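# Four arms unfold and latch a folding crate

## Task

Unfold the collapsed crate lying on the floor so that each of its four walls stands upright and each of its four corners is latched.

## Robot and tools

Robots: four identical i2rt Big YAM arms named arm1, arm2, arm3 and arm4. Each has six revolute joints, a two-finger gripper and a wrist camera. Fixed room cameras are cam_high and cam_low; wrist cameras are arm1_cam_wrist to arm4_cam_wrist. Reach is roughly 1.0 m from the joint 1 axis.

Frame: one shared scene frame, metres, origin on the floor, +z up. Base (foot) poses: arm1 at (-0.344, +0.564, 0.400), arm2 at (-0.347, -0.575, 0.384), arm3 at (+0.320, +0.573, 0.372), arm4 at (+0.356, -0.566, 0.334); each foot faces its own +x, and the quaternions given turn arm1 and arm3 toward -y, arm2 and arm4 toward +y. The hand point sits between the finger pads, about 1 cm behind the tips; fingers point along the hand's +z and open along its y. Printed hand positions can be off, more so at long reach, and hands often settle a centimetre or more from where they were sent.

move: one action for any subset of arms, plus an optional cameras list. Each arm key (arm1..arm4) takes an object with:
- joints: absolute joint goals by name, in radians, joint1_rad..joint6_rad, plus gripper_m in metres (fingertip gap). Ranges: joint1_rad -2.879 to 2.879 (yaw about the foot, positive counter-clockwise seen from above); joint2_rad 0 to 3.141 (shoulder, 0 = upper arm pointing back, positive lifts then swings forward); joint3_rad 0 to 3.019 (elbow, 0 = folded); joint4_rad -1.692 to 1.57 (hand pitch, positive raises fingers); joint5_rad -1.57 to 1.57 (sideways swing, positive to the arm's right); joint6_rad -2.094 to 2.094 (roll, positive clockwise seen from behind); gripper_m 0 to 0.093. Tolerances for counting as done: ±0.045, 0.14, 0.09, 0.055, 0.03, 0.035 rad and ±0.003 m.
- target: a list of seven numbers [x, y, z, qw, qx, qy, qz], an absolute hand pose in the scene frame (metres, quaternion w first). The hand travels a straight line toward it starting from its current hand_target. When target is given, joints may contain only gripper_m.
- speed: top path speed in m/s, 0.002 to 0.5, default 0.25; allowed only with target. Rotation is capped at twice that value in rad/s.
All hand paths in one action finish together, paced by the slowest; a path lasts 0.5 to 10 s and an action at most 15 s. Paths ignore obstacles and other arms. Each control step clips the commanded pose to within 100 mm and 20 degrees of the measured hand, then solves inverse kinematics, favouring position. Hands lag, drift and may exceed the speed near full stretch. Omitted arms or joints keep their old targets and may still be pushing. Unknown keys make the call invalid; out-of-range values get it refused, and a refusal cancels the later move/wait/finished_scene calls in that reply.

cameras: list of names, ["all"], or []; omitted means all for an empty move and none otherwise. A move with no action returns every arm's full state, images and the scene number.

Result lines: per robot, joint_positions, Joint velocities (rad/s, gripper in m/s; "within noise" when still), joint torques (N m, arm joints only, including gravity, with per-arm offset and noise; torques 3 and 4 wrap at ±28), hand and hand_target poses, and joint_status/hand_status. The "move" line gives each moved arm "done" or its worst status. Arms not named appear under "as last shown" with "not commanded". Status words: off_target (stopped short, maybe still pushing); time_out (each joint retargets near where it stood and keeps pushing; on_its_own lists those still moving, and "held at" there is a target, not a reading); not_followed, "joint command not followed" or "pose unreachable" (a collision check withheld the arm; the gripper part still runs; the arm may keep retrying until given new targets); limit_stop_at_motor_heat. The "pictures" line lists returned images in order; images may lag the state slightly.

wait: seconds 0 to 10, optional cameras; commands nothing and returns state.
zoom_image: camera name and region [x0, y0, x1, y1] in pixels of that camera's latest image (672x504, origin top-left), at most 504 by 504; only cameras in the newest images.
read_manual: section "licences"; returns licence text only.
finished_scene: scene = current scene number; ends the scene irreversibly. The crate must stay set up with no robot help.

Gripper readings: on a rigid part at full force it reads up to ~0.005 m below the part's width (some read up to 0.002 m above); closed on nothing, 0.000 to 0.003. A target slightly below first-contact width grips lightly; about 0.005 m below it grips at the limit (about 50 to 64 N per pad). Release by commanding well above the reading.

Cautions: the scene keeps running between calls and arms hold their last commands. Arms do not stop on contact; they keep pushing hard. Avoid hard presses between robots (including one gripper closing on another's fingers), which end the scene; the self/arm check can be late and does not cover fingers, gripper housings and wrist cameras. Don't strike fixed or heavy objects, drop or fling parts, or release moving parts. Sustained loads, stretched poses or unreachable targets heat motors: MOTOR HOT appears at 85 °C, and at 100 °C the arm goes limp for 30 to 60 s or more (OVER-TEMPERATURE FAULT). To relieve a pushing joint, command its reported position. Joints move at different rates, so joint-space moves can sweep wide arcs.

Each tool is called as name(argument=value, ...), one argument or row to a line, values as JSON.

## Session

move(
)

zoom_image(
  camera="cam_high",
  region=[230, 230, 430, 430],
)

zoom_image(
  camera="cam_low",
  region=[210, 220, 500, 400],
)

Scene clock: 0.00 s.
Joint torques (N m): no reading
Motor temperatures (°C): arm1=[27 28 27 26 23 23 25] | arm2=[23 24 24 24 27 26 24] | arm3=[26 24 27 23 25 23 27] | arm4=[24 26 26 29 26 24 26]
Heat: arm1: hottest joint2_rad 28 °C; arm2: hottest joint5_rad 27 °C; arm3: hottest joint3_rad 27 °C; arm4: hottest joint4_rad 29 °C.
Joint velocities: within noise
arm1.joint_positions: joint1_rad=+0.789 joint2_rad=+0.425 joint3_rad=+1.402 joint4_rad=-1.276 joint5_rad=+0.217 joint6_rad=-0.687 gripper_m=+0.09396
arm1.joint_status: not commanded
arm1.hand: x=-0.2365 y=+0.4511 z=+0.9932 quat_wxyz=(-0.418, -0.026, -0.802, +0.426) (m; scene frame)
arm1.hand_target: x=-0.2404 y=+0.4538 z=+1.0017 quat_wxyz=(-0.426, -0.027, -0.795, +0.430) (m; scene frame)
arm1.hand_status: not commanded
arm2.joint_positions: joint1_rad=-0.187 joint2_rad=+0.448 joint3_rad=+1.696 joint4_rad=-1.263 joint5_rad=+0.249 joint6_rad=-0.242 gripper_m=+0.09396
arm2.joint_status: not commanded
arm2.hand: x=-0.2825 y=-0.5188 z=+1.0983 quat_wxyz=(-0.653, +0.415, -0.579, -0.258) (m; scene frame)
arm2.hand_target: x=-0.2830 y=-0.5203 z=+1.1047 quat_wxyz=(-0.657, +0.411, -0.575, -0.261) (m; scene frame)
arm2.hand_status: not commanded
arm3.joint_positions: joint1_rad=+0.868 joint2_rad=+0.482 joint3_rad=+1.633 joint4_rad=-1.455 joint5_rad=+0.267 joint6_rad=-0.464 gripper_m=+0.09396
arm3.joint_status: not commanded
arm3.hand: x=+0.3451 y=+0.4623 z=+1.0140 quat_wxyz=(-0.385, -0.257, -0.760, +0.456) (m; scene frame)
arm3.hand_target: x=+0.3424 y=+0.4658 z=+1.0199 quat_wxyz=(-0.391, -0.257, -0.755, +0.460) (m; scene frame)
arm3.hand_status: not commanded
arm4.joint_positions: joint1_rad=-0.127 joint2_rad=+0.568 joint3_rad=+1.615 joint4_rad=-1.161 joint5_rad=+0.181 joint6_rad=-0.762 gripper_m=+0.09396
arm4.joint_status: not commanded
arm4.hand: x=+0.3738 y=-0.3903 z=+1.0285 quat_wxyz=(-0.627, +0.673, -0.321, -0.224) (m; scene frame)
arm4.hand_target: x=+0.3742 y=-0.3960 z=+1.0355 quat_wxyz=(-0.633, +0.667, -0.319, -0.228) (m; scene frame)
arm4.hand_status: not commanded
pictures: arm1_cam_wrist, arm2_cam_wrist, arm3_cam_wrist, arm4_cam_wrist, cam_high, cam_low

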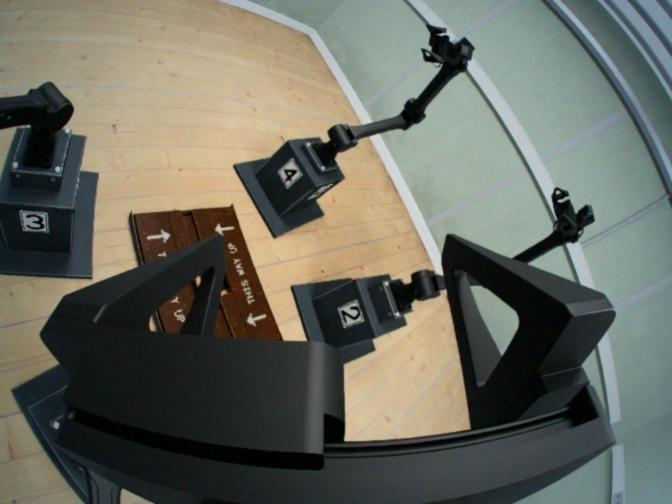

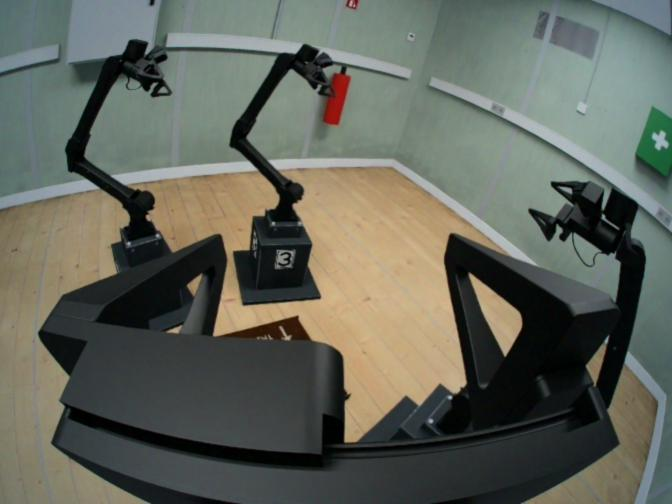

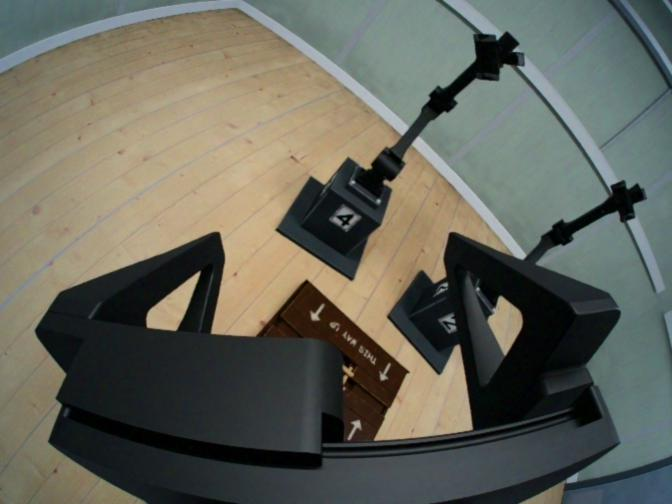

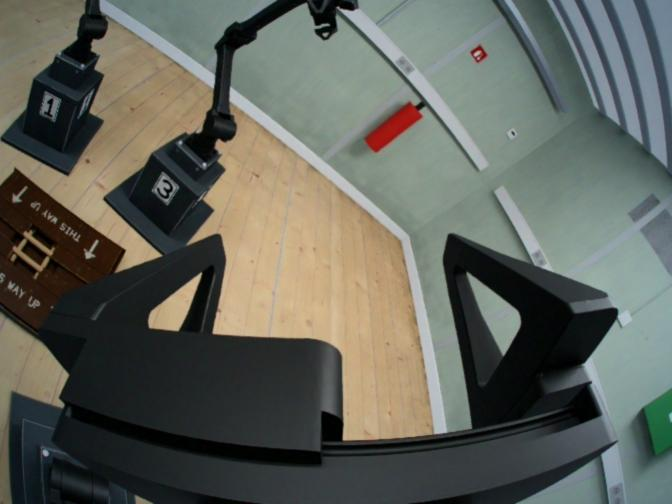

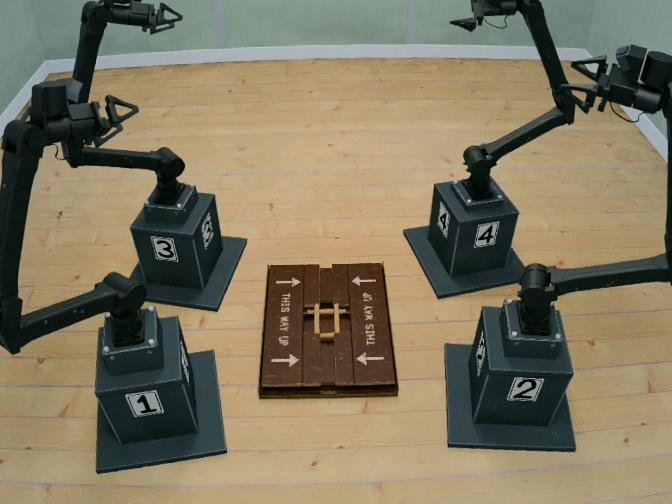

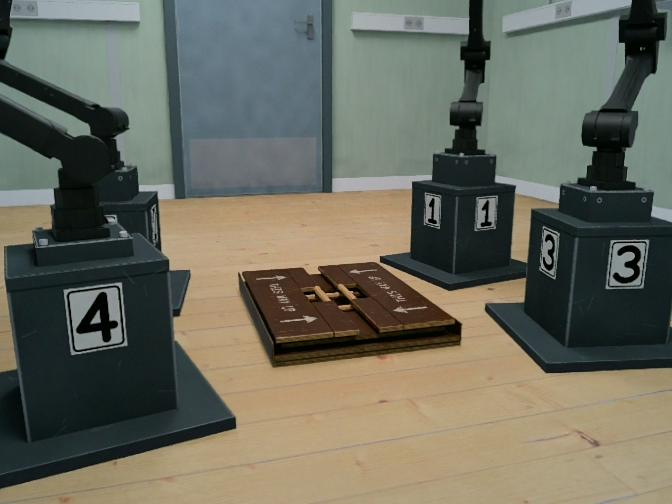

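Scaled by 2.520 from the camera's 672x504 image, which has a finer 960x720 frame.

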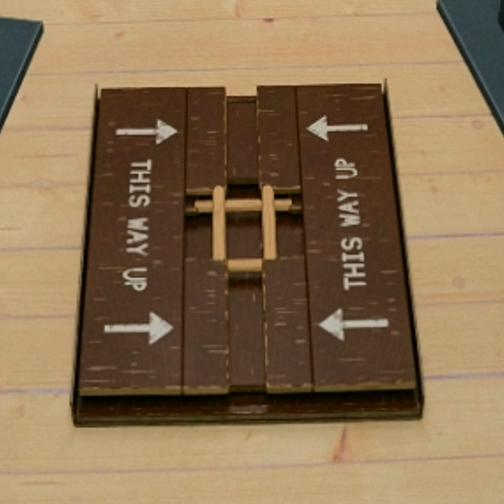

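Scaled by 1.738 from the camera's 672x504 image, which has a finer 960x720 frame.

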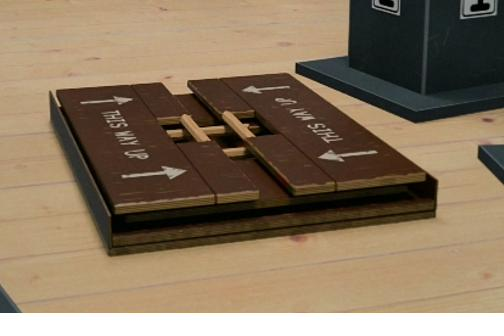

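move(
  arm1={"joints":{"joint1_rad":0.43,"joint2_rad":1.69,"joint3_rad":1.38,"joint4_rad":-1.3,"joint5_rad":0,"joint6_rad":-0.95,"gripper_m":0.055}},
  arm4={"joints":{"joint1_rad":0.42,"joint2_rad":1.4,"joint3_rad":1.35,"joint4_rad":-1.52,"joint5_rad":0,"joint6_rad":-0.95,"gripper_m":0.055}},
  arm2={"joints":{"joint1_rad":-0.25,"joint2_rad":1.4,"joint3_rad":1.35,"joint4_rad":-1.45,"joint5_rad":0,"joint6_rad":-0.45,"gripper_m":0.05}},
  arm3={"joints":{"joint1_rad":-0.15,"joint2_rad":1.25,"joint3_rad":1.05,"joint4_rad":-1.36,"joint5_rad":0,"joint6_rad":-0.4,"gripper_m":0.05}},
)

move(
  arm1={"target":[0.026,0.025,0.115,0,0,1,0],"speed":0.25},
  cameras=["arm1_cam_wrist","cam_low","cam_high"],
)

Scene clock: 7.37 s.
Joint torques (N m): arm1=[-0.67 -18.32 8.34 0.18 0.07 0.02] | arm2=[-0.85 -11.63 8.96 0.09 -0.15 -0.12] | arm3=[-1.44 -7 7.01 0.28 -0.04 0.16] | arm4=[1.67 -9.47 10.3 -0.49 -0.18 -0.1]
Motor temperatures (°C): arm1=[27 28 28 26 23 23 25] | arm2=[23 25 24 24 27 26 24] | arm3=[26 24 27 23 25 23 27] | arm4=[24 26 26 29 26 24 26]
Heat: arm1: hottest joint2_rad 28 °C; arm2: hottest joint5_rad 27 °C; arm3: hottest joint3_rad 27 °C; arm4: hottest joint4_rad 29 °C.
move: arm1 done; arm2 done; arm3 done; arm4 done
Joint velocities: within noise
arm1.joint_positions: joint1_rad=+0.447 joint2_rad=+1.695 joint3_rad=+1.373 joint4_rad=-1.290 joint5_rad=+0.010 joint6_rad=-0.937 gripper_m=+0.05507
arm1.joint_status: all done
arm1.hand: x=-0.0569 y=+0.1698 z=+0.5297 quat_wxyz=(+0.019, -0.001, -1.000, -0.011) (m; scene frame)
arm1.hand_target: x=-0.0598 y=+0.1670 z=+0.5290 quat_wxyz=(+0.021, +0.000, -1.000, -0.015) (m; scene frame)
arm1.hand_status: not commanded
arm2.joint_positions: joint1_rad=-0.233 joint2_rad=+1.400 joint3_rad=+1.325 joint4_rad=-1.441 joint5_rad=+0.002 joint6_rad=-0.435 gripper_m=+0.05013
arm2.joint_status: all done
arm2.hand: x=-0.1948 y=-0.1851 z=+0.6234 quat_wxyz=(-0.026, +0.730, -0.683, -0.009) (m; scene frame)
arm2.hand_target: x=-0.1899 y=-0.1806 z=+0.6288 quat_wxyz=(-0.028, +0.729, -0.683, -0.011) (m; scene frame)
arm2.hand_status: not commanded
arm3.joint_positions: joint1_rad=-0.147 joint2_rad=+1.245 joint3_rad=+1.056 joint4_rad=-1.356 joint5_rad=+0.011 joint6_rad=-0.398 gripper_m=+0.05013
arm3.joint_status: all done
arm3.hand: x=+0.1947 y=+0.2502 z=+0.5627 quat_wxyz=(-0.001, -0.695, -0.719, +0.013) (m; scene frame)
arm3.hand_target: x=+0.1920 y=+0.2537 z=+0.5547 quat_wxyz=(+0.003, -0.702, -0.712, +0.000) (m; scene frame)
arm3.hand_status: not commanded
arm4.joint_positions: joint1_rad=+0.415 joint2_rad=+1.393 joint3_rad=+1.345 joint4_rad=-1.511 joint5_rad=+0.010 joint6_rad=-0.932 gripper_m=+0.05507
arm4.joint_status: all done
arm4.hand: x=+0.1210 y=-0.2350 z=+0.5832 quat_wxyz=(-0.007, +1.000, -0.008, +0.000) (m; scene frame)
arm4.hand_target: x=+0.1199 y=-0.2345 z=+0.5780 quat_wxyz=(+0.002, +1.000, +0.001, +0.007) (m; scene frame)
arm4.hand_status: not commanded
pictures: none

Scene clock: 10.30 s.
Joint torques (N m): arm1=[-1.2 -26.17 8.05 0.18 -0.06 -0.07] | arm2=[-0.79 -11.58 8.98 0.08 -0.15 -0.12] | arm3=[-1.85 -6.95 6.74 0.17 -0.01 0.16] | arm4=[1.85 -9.52 10.28 -0.49 -0.18 -0.1]
Motor temperatures (°C): arm1=[27 28 28 26 23 23 25] | arm2=[23 25 24 24 27 26 24] | arm3=[26 24 27 23 25 23 27] | arm4=[24 26 27 29 26 24 26]
Heat: arm1: hottest joint2_rad 28 °C; arm2: hottest joint5_rad 27 °C; arm3: hottest joint3_rad 27 °C; arm4: hottest joint4_rad 29 °C.
move: arm1 off_target
Joint velocities: within noise
arm1.joint_positions: joint1_rad=+0.430 joint2_rad=+2.656 joint3_rad=+1.812 joint4_rad=-0.741 joint5_rad=-0.007 joint6_rad=-0.946 gripper_m=+0.05507
arm1.joint_status: not commanded
arm1.hand: x=+0.0232 y=+0.0414 z=+0.1147 quat_wxyz=(+0.004, -0.005, -1.000, -0.005) (m; scene frame)
arm1.hand_target: x=+0.0246 y=+0.0293 z=+0.1146 quat_wxyz=(+0.000, -0.004, -1.000, -0.001) (m; scene frame)
arm1.hand_status: off_target (0.017 m and 0.9 deg from the pose sent, 0.447 m and 2.5 deg at the start)
arm2, arm3: as last shown
arm4.joint_positions: joint1_rad=+0.410 joint2_rad=+1.393 joint3_rad=+1.345 joint4_rad=-1.511 joint5_rad=+0.010 joint6_rad=-0.932 gripper_m=+0.05507
arm4.joint_status: not commanded
arm4.hand: x=+0.1225 y=-0.2339 z=+0.5832 quat_wxyz=(-0.007, +1.000, -0.011, +0.000) (m; scene frame)
arm4.hand_target: x=+0.1214 y=-0.2335 z=+0.5780 quat_wxyz=(+0.002, +1.000, -0.002, +0.007) (m; scene frame)
arm4.hand_status: not commanded
pictures: arm1_cam_wrist, cam_high, cam_low

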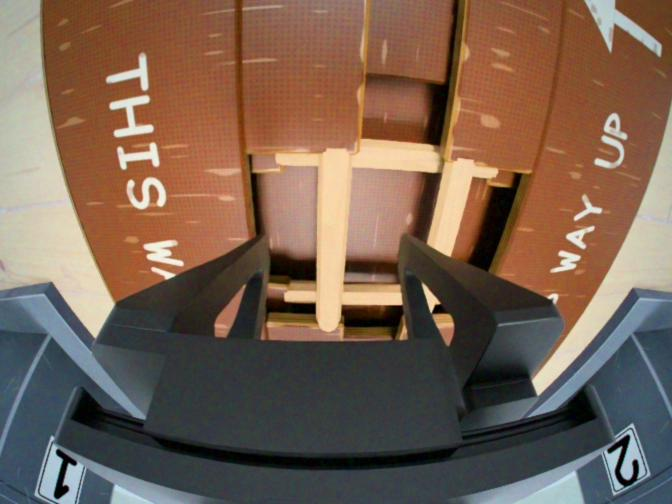

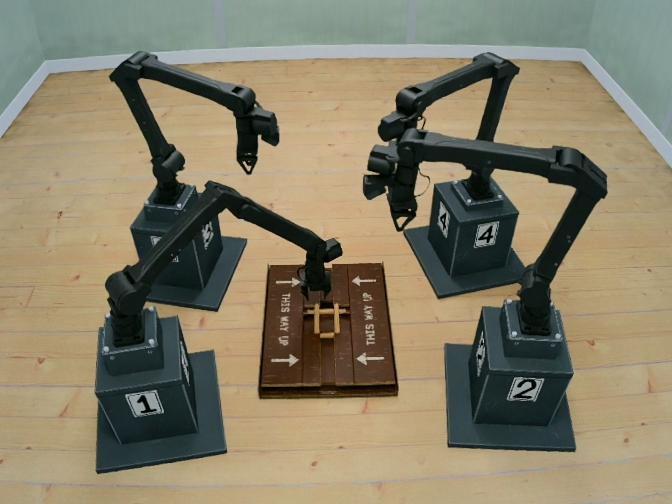

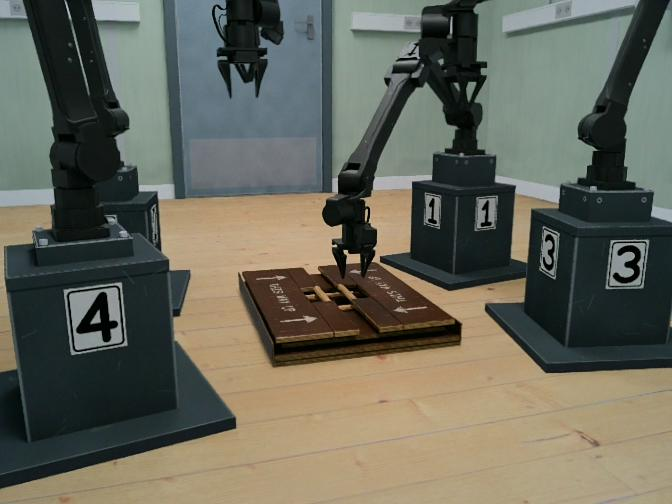

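move(
  arm1={"target":[0.012,0.028,0.057,0,0,1,0],"speed":0.08},
  cameras=["arm1_cam_wrist","cam_low"],
)

zoom_image(
  camera="cam_low",
  region=[270, 220, 430, 340],
)

Scene clock: 13.37 s.
Joint torques (N m): arm1=[-0.73 -25.11 7.66 1.03 0 -0.04] | arm2=[-0.79 -11.63 8.96 0.08 -0.15 -0.11] | arm3=[-1.67 -7.24 6.93 0.35 -0.03 0.12] | arm4=[1.79 -9.52 10.28 -0.49 -0.18 -0.1]
Motor temperatures (°C): arm1=[27 29 28 26 23 23 25] | arm2=[23 25 25 24 27 26 24] | arm3=[26 24 27 23 25 23 27] | arm4=[24 26 27 29 26 25 26]
Heat: arm1: hottest joint2_rad 29 °C; arm2: hottest joint5_rad 27 °C; arm3: hottest joint3_rad 27 °C; arm4: hottest joint4_rad 29 °C.
move: arm1 off_target
Joint velocities: within noise
arm1.joint_positions: joint1_rad=+0.413 joint2_rad=+2.765 joint3_rad=+1.865 joint4_rad=-0.698 joint5_rad=-0.007 joint6_rad=-0.969 gripper_m=+0.05507
arm1.joint_status: not commanded
arm1.hand: x=+0.0092 y=+0.0421 z=+0.0608 quat_wxyz=(+0.007, -0.002, -1.000, -0.010) (m; scene frame)
arm1.hand_target: x=+0.0114 y=+0.0288 z=+0.0571 quat_wxyz=(+0.000, +0.000, -1.000, +0.000) (m; scene frame)
arm1.hand_status: off_target (0.015 m and 1.4 deg from the pose sent, 0.060 m and 0.9 deg at the start)
arm2, arm3, arm4: as last shown
pictures: arm1_cam_wrist, cam_low

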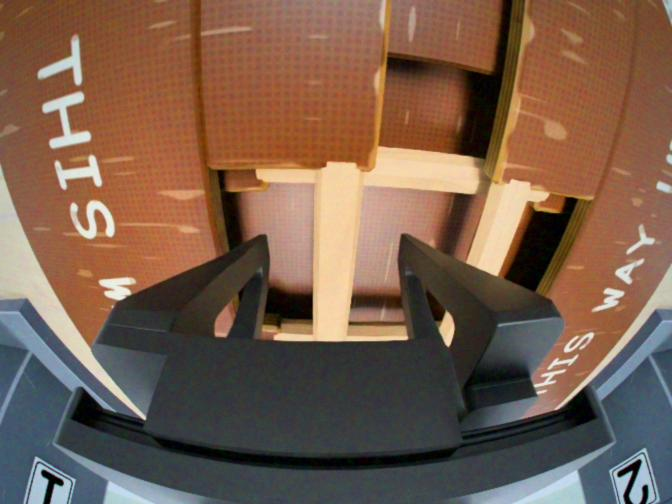

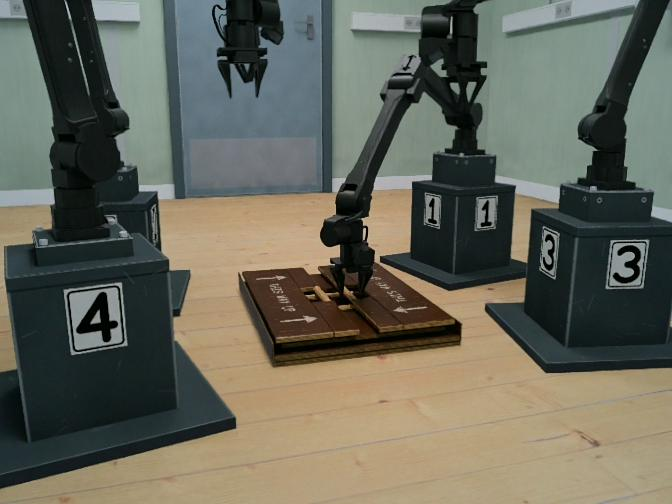

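Scaled by 3.150 from the camera's 672x504 image, which has a finer 960x720 frame.

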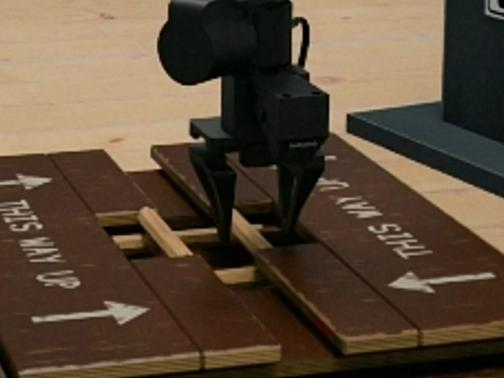

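move(
  arm1={"joints":{"gripper_m":0.010}},
)

move(
  arm1={"target":[0.013,0.036,0.107,0,0,0.9914,-0.1305],"speed":0.08},
  cameras=["arm1_cam_wrist"],
)

move(
  arm1={"target":[0.014,0.072,0.175,0,0,0.9537,-0.3007],"speed":0.1},
  cameras=["arm1_cam_wrist","cam_low"],
)

Scene clock: 15.63 s.
Joint torques (N m): arm1=[-0.67 -25.64 7.51 0.81 0.07 -0.04] | arm2=[-0.73 -11.58 8.96 0.08 -0.15 -0.12] | arm3=[-1.55 -6.95 6.75 0.25 -0.07 0.13] | arm4=[1.79 -9.52 10.26 -0.49 -0.18 -0.09]
Motor temperatures (°C): arm1=[27 29 28 26 23 23 25] | arm2=[23 25 25 24 27 26 24] | arm3=[26 24 27 23 25 23 27] | arm4=[24 26 27 29 26 25 26]
Heat: arm1: hottest joint2_rad 29 °C; arm2: hottest joint5_rad 27 °C; arm3: hottest joint3_rad 27 °C; arm4: hottest joint4_rad 29 °C.
move: arm1 off_target
Joint velocities: within noise
arm1.joint_positions: joint1_rad=+0.413 joint2_rad=+2.765 joint3_rad=+1.867 joint4_rad=-0.696 joint5_rad=-0.009 joint6_rad=-0.969 gripper_m=+0.01374
arm1.joint_status: gripper_m off_target (ended at +0.01377, target +0.01000)
arm1.hand: x=+0.0101 y=+0.0413 z=+0.0611 quat_wxyz=(+0.006, -0.002, -1.000, -0.009) (m; scene frame)
arm1.hand_target: x=+0.0124 y=+0.0290 z=+0.0574 quat_wxyz=(-0.001, +0.000, -1.000, +0.000) (m; scene frame)
arm1.hand_status: not commanded
arm2, arm3, arm4: as last shown
pictures: none

Scene clock: 17.93 s.
Joint torques (N m): arm1=[-0.44 -28.34 3.93 1.2 0.74 0.04] | arm2=[-0.79 -11.58 8.96 0.08 -0.15 -0.12] | arm3=[-1.67 -7.24 6.79 0.27 -0.03 0.13] | arm4=[1.85 -9.52 10.28 -0.49 -0.18 -0.1]
Motor temperatures (°C): arm1=[27 29 28 26 23 23 25] | arm2=[23 25 25 24 27 26 24] | arm3=[26 24 28 23 25 23 27] | arm4=[24 26 27 29 26 25 26]
Heat: arm1: hottest joint2_rad 29 °C; arm2: hottest joint5_rad 27 °C; arm3: hottest joint3_rad 28 °C; arm4: hottest joint4_rad 29 °C.
move: arm1 off_target
Joint velocities: within noise
arm1.joint_positions: joint1_rad=+0.451 joint2_rad=+2.627 joint3_rad=+1.598 joint4_rad=-0.361 joint5_rad=+0.126 joint6_rad=-0.945 gripper_m=+0.01330
arm1.joint_status: not commanded
arm1.hand: x=+0.0085 y=+0.0451 z=+0.0892 quat_wxyz=(+0.000, +0.000, -0.994, +0.113) (m; scene frame)
arm1.hand_target: x=+0.0131 y=+0.0365 z=+0.1057 quat_wxyz=(-0.002, +0.000, -0.992, +0.129) (m; scene frame)
arm1.hand_status: off_target (0.021 m and 2.0 deg from the pose sent, 0.046 m and 16.1 deg at the start)
arm2, arm3, arm4: as last shown
pictures: arm1_cam_wrist

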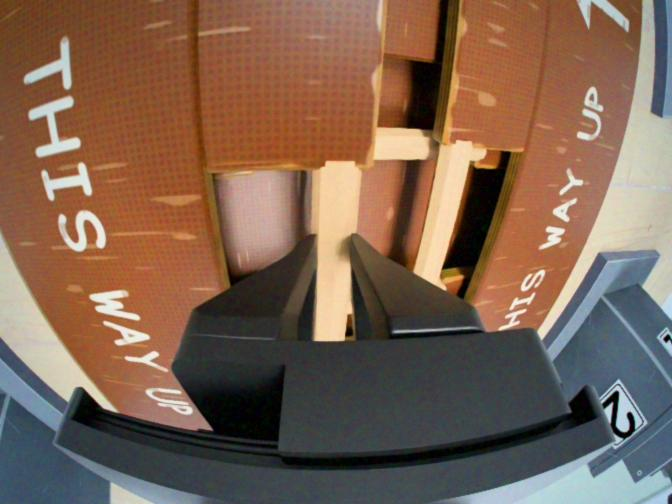

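Scene clock: 20.37 s.
Joint torques (N m): arm1=[0.38 -25.93 2.89 1.74 0.86 0.11] | arm2=[-0.79 -11.63 8.95 0.06 -0.16 -0.12] | arm3=[-1.85 -7.3 6.91 0.21 -0.02 0.15] | arm4=[1.85 -9.52 10.28 -0.49 -0.18 -0.09]
Motor temperatures (°C): arm1=[27 29 28 26 23 23 25] | arm2=[23 25 25 24 27 26 24] | arm3=[26 24 28 23 25 23 27] | arm4=[24 26 28 29 26 25 26]
Heat: arm1: hottest joint2_rad 29 °C; arm2: hottest joint5_rad 27 °C; arm3: hottest joint3_rad 28 °C; arm4: hottest joint4_rad 29 °C.
move: arm1 off_target
Joint velocities: within noise
arm1.joint_positions: joint1_rad=+0.548 joint2_rad=+2.438 joint3_rad=+1.253 joint4_rad=+0.067 joint5_rad=+0.376 joint6_rad=-0.923 gripper_m=+0.01328
arm1.joint_status: not commanded
arm1.hand: x=+0.0092 y=+0.0726 z=+0.1586 quat_wxyz=(+0.003, +0.000, -0.957, +0.289) (m; scene frame)
arm1.hand_target: x=+0.0144 y=+0.0703 z=+0.1746 quat_wxyz=(-0.001, +0.001, -0.954, +0.301) (m; scene frame)
arm1.hand_status: off_target (0.017 m and 1.4 deg from the pose sent, 0.090 m and 22.0 deg at the start)
arm2, arm3, arm4: as last shown
pictures: arm1_cam_wrist, cam_low

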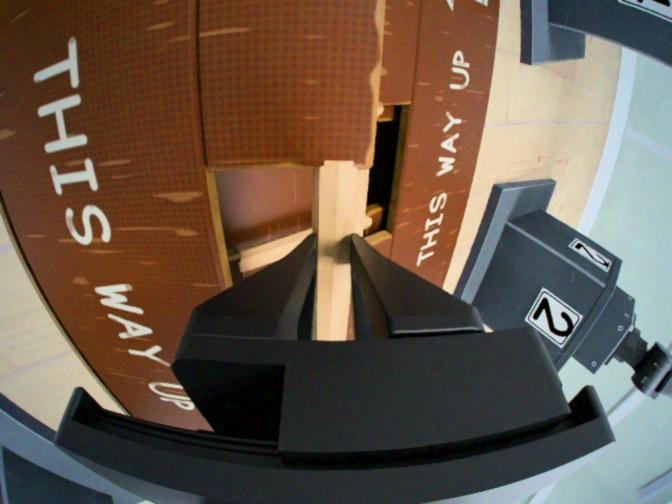

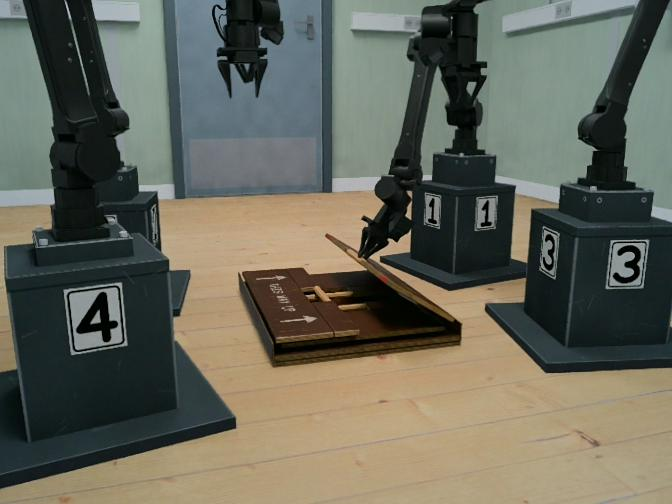

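move(
  arm1={"target":[0.014,0.122,0.217,0,0,0.887,-0.4617],"speed":0.1},
)

move(
  arm1={"target":[0.012,0.182,0.240,0,0,0.809,-0.588],"speed":0.1},
  arm4={"target":[0.015,-0.08,0.35,0,1,0,0],"speed":0.25},
)

move(
  arm1={"target":[0.012,0.238,0.241,0,0,0.743,-0.669],"speed":0.08},
  arm4={"target":[-0.030,-0.006,0.13,0,1,0,0],"speed":0.2},
  cameras=["arm1_cam_wrist","arm4_cam_wrist","cam_low","cam_high"],
)

Scene clock: 24.57 s.
Joint torques (N m): arm1=[0.21 -22.65 1.36 2.51 0.95 -0.04] | arm2=[-0.79 -11.58 8.95 0.08 -0.15 -0.12] | arm3=[-1.67 -7.24 6.75 0.1 -0.02 0.15] | arm4=[1.85 -9.52 10.28 -0.49 -0.18 -0.09]
Motor temperatures (°C): arm1=[27 29 28 26 23 23 25] | arm2=[23 25 26 24 27 26 24] | arm3=[26 24 28 23 25 23 27] | arm4=[24 26 28 29 26 25 26]
Heat: arm1: hottest joint2_rad 29 °C; arm2: hottest joint5_rad 27 °C; arm3: hottest joint3_rad 28 °C; arm4: hottest joint4_rad 29 °C.
move: arm1 off_target
Joint velocities: within noise
arm1.joint_positions: joint1_rad=+0.679 joint2_rad=+2.390 joint3_rad=+1.017 joint4_rad=+0.523 joint5_rad=+0.662 joint6_rad=-0.957 gripper_m=+0.01320
arm1.joint_status: not commanded
arm1.hand: x=+0.0100 y=+0.1181 z=+0.2064 quat_wxyz=(+0.003, -0.002, -0.891, +0.454) (m; scene frame)
arm1.hand_target: x=+0.0139 y=+0.1204 z=+0.2175 quat_wxyz=(+0.002, +0.004, -0.886, +0.463) (m; scene frame)
arm1.hand_status: off_target (0.012 m and 1.1 deg from the pose sent, 0.077 m and 21.4 deg at the start)
arm2, arm3, arm4: as last shown
pictures: none

Scene clock: 27.00 s.
Joint torques (N m): arm1=[0.73 -19.37 0.31 3.26 1.07 0.01] | arm2=[-0.79 -11.58 8.96 0.06 -0.15 -0.12] | arm3=[-1.38 -7.71 6.9 0.2 -0.03 0.13] | arm4=[1.2 -17.96 12.19 0.1 -0.24 -0.1]
Motor temperatures (°C): arm1=[27 30 28 26 23 23 25] | arm2=[23 25 26 24 27 26 24] | arm3=[26 24 28 23 25 23 27] | arm4=[24 26 28 29 26 25 26]
Heat: arm1: hottest joint2_rad 30 °C; arm2: hottest joint5_rad 27 °C; arm3: hottest joint3_rad 28 °C; arm4: hottest joint4_rad 29 °C.
move: arm1 done; arm4 off_target
Joint velocities: within noise
arm1.joint_positions: joint1_rad=+0.830 joint2_rad=+2.461 joint3_rad=+0.890 joint4_rad=+0.986 joint5_rad=+0.932 joint6_rad=-1.080 gripper_m=+0.01286
arm1.joint_status: not commanded
arm1.hand: x=+0.0117 y=+0.1769 z=+0.2359 quat_wxyz=(+0.002, +0.000, -0.814, +0.581) (m; scene frame)
arm1.hand_target: x=+0.0120 y=+0.1809 z=+0.2405 quat_wxyz=(+0.002, +0.001, -0.809, +0.588) (m; scene frame)
arm1.hand_status: done (0.007 m and 0.9 deg from the pose sent, 0.072 m and 18.1 deg at the start)
arm2, arm3: as last shown
arm4.joint_positions: joint1_rad=+0.410 joint2_rad=+2.013 joint3_rad=+1.511 joint4_rad=-1.097 joint5_rad=+0.002 joint6_rad=-0.935 gripper_m=+0.05507
arm4.joint_status: not commanded
arm4.hand: x=+0.0248 y=-0.0987 z=+0.3463 quat_wxyz=(+0.011, +1.000, -0.009, +0.009) (m; scene frame)
arm4.hand_target: x=+0.0175 y=-0.0822 z=+0.3496 quat_wxyz=(+0.000, +1.000, -0.004, +0.000) (m; scene frame)
arm4.hand_status: off_target (0.021 m and 1.9 deg from the pose sent, 0.299 m and 1.5 deg at the start)
pictures: none

Scene clock: 29.30 s.
Joint torques (N m): arm1=[0.79 -18.49 -0.58 3.07 0.69 0.13] | arm2=[-0.85 -11.58 8.98 0.08 -0.15 -0.12] | arm3=[-1.73 -6.77 6.79 0.24 0 0.16] | arm4=[1.08 -22.01 10.88 -0.35 -0.23 -0.1]
Motor temperatures (°C): arm1=[27 30 28 26 23 23 26] | arm2=[23 25 26 24 27 26 24] | arm3=[26 24 28 23 25 23 27] | arm4=[24 26 28 29 26 25 26]
Heat: arm1: hottest joint2_rad 30 °C; arm2: hottest joint5_rad 27 °C; arm3: hottest joint3_rad 28 °C; arm4: hottest joint4_rad 29 °C.
move: arm1 off_target; arm4 off_target
Joint velocities: within noise
arm1.joint_positions: joint1_rad=+0.959 joint2_rad=+2.620 joint3_rad=+0.894 joint4_rad=+1.456 joint5_rad=+1.145 joint6_rad=-1.313 gripper_m=+0.01258
arm1.joint_status: not commanded
arm1.hand: x=+0.0131 y=+0.2260 z=+0.2435 quat_wxyz=(+0.003, -0.008, -0.743, +0.669) (m; scene frame)
arm1.hand_target: x=+0.0128 y=+0.2312 z=+0.2428 quat_wxyz=(+0.000, -0.007, -0.741, +0.672) (m; scene frame)
arm1.hand_status: off_target (0.012 m and 0.9 deg from the pose sent, 0.061 m and 12.9 deg at the start)
arm2.joint_positions: joint1_rad=-0.233 joint2_rad=+1.400 joint3_rad=+1.325 joint4_rad=-1.441 joint5_rad=+0.002 joint6_rad=-0.435 gripper_m=+0.05013
arm2.joint_status: not commanded
arm2.hand: x=-0.1948 y=-0.1851 z=+0.6234 quat_wxyz=(-0.026, +0.730, -0.683, -0.009) (m; scene frame)
arm2.hand_target: x=-0.1899 y=-0.1806 z=+0.6288 quat_wxyz=(-0.028, +0.729, -0.683, -0.011) (m; scene frame)
arm2.hand_status: not commanded
arm3.joint_positions: joint1_rad=-0.147 joint2_rad=+1.245 joint3_rad=+1.056 joint4_rad=-1.356 joint5_rad=+0.011 joint6_rad=-0.398 gripper_m=+0.05013
arm3.joint_status: not commanded
arm3.hand: x=+0.1947 y=+0.2502 z=+0.5627 quat_wxyz=(-0.001, -0.695, -0.719, +0.013) (m; scene frame)
arm3.hand_target: x=+0.1920 y=+0.2537 z=+0.5547 quat_wxyz=(+0.003, -0.702, -0.712, +0.000) (m; scene frame)
arm3.hand_status: not commanded
arm4.joint_positions: joint1_rad=+0.404 joint2_rad=+2.547 joint3_rad=+1.868 joint4_rad=-0.902 joint5_rad=+0.002 joint6_rad=-0.950 gripper_m=+0.05507
arm4.joint_status: not commanded
arm4.hand: x=-0.0271 y=-0.0187 z=+0.1330 quat_wxyz=(+0.004, +1.000, -0.005, +0.004) (m; scene frame)
arm4.hand_target: x=-0.0282 y=-0.0079 z=+0.1287 quat_wxyz=(+0.000, +1.000, +0.000, +0.000) (m; scene frame)
arm4.hand_status: off_target (0.013 m and 0.8 deg from the pose sent, 0.242 m and 1.9 deg at the start)
pictures: arm1_cam_wrist, arm4_cam_wrist, cam_high, cam_low

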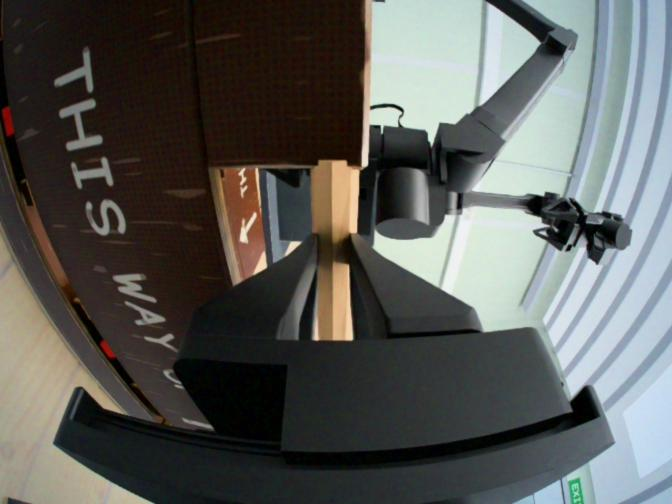

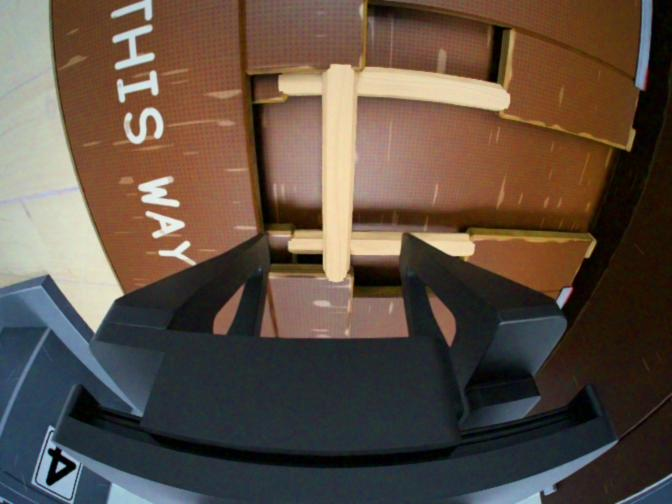

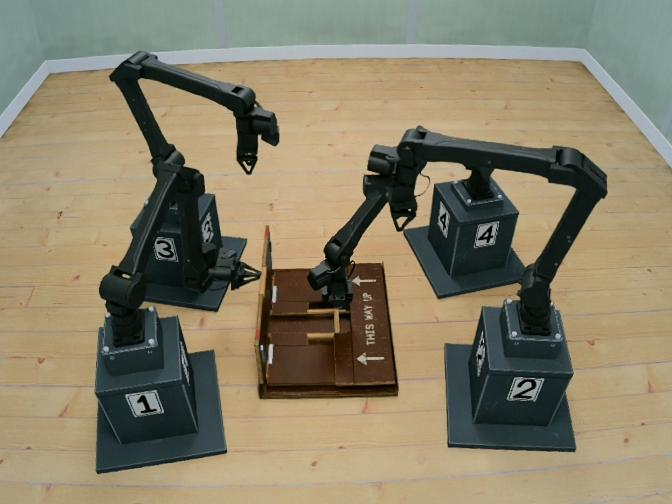

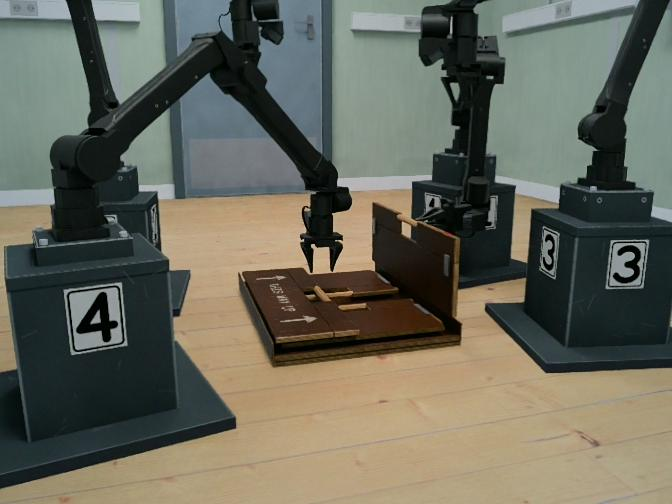

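move(
  arm4={"target":[-0.046,-0.010,0.050,0,1,0,0],"speed":0.1},
  cameras=["arm4_cam_wrist","cam_low"],
)

zoom_image(
  camera="cam_low",
  region=[270, 200, 430, 340],
)

Scene clock: 32.53 s.
Joint torques (N m): arm1=[0.73 -18.43 -0.53 3.22 0.61 0.1] | arm2=[-0.79 -11.58 8.96 0.08 -0.15 -0.12] | arm3=[-1.67 -7.12 6.9 0.16 -0.04 0.15] | arm4=[2.9 -22.42 10.56 0.1 -0.22 0.15]
Motor temperatures (°C): arm1=[27 30 28 26 23 23 26] | arm2=[23 25 26 24 27 26 24] | arm3=[26 24 28 23 25 23 27] | arm4=[24 27 29 29 26 25 26]
Heat: arm1: hottest joint2_rad 30 °C; arm2: hottest joint5_rad 27 °C; arm3: hottest joint3_rad 28 °C; arm4: hottest joint3_rad 29 °C.
move: arm4 off_target
Joint velocities: within noise
arm1, arm2, arm3: as last shown
arm4.joint_positions: joint1_rad=+0.419 joint2_rad=+2.713 joint3_rad=+1.986 joint4_rad=-0.858 joint5_rad=+0.002 joint6_rad=-0.950 gripper_m=+0.05507
arm4.joint_status: not commanded
arm4.hand: x=-0.0404 y=-0.0178 z=+0.0590 quat_wxyz=(+0.005, +1.000, +0.003, +0.005) (m; scene frame)
arm4.hand_target: x=-0.0502 y=-0.0147 z=+0.0503 quat_wxyz=(+0.000, +1.000, +0.005, +0.000) (m; scene frame)
arm4.hand_status: off_target (0.013 m and 0.8 deg from the pose sent, 0.086 m and 0.8 deg at the start)
pictures: arm4_cam_wrist, cam_low

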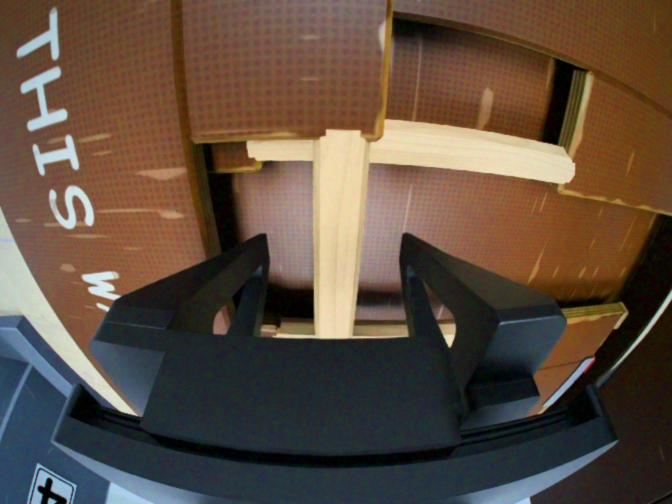

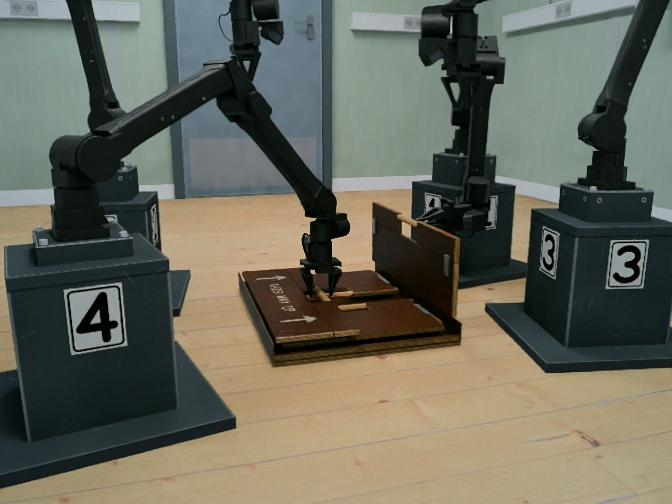

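Scaled by 3.150 from the camera's 672x504 image, which has a finer 960x720 frame.

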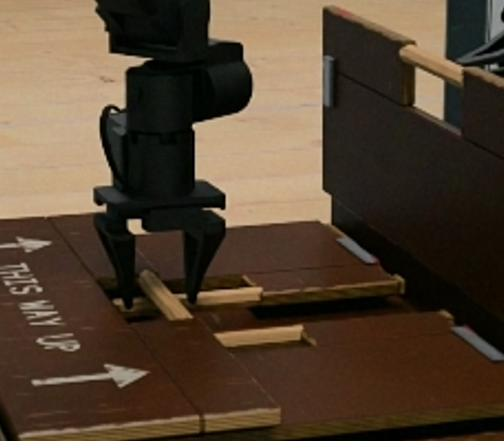

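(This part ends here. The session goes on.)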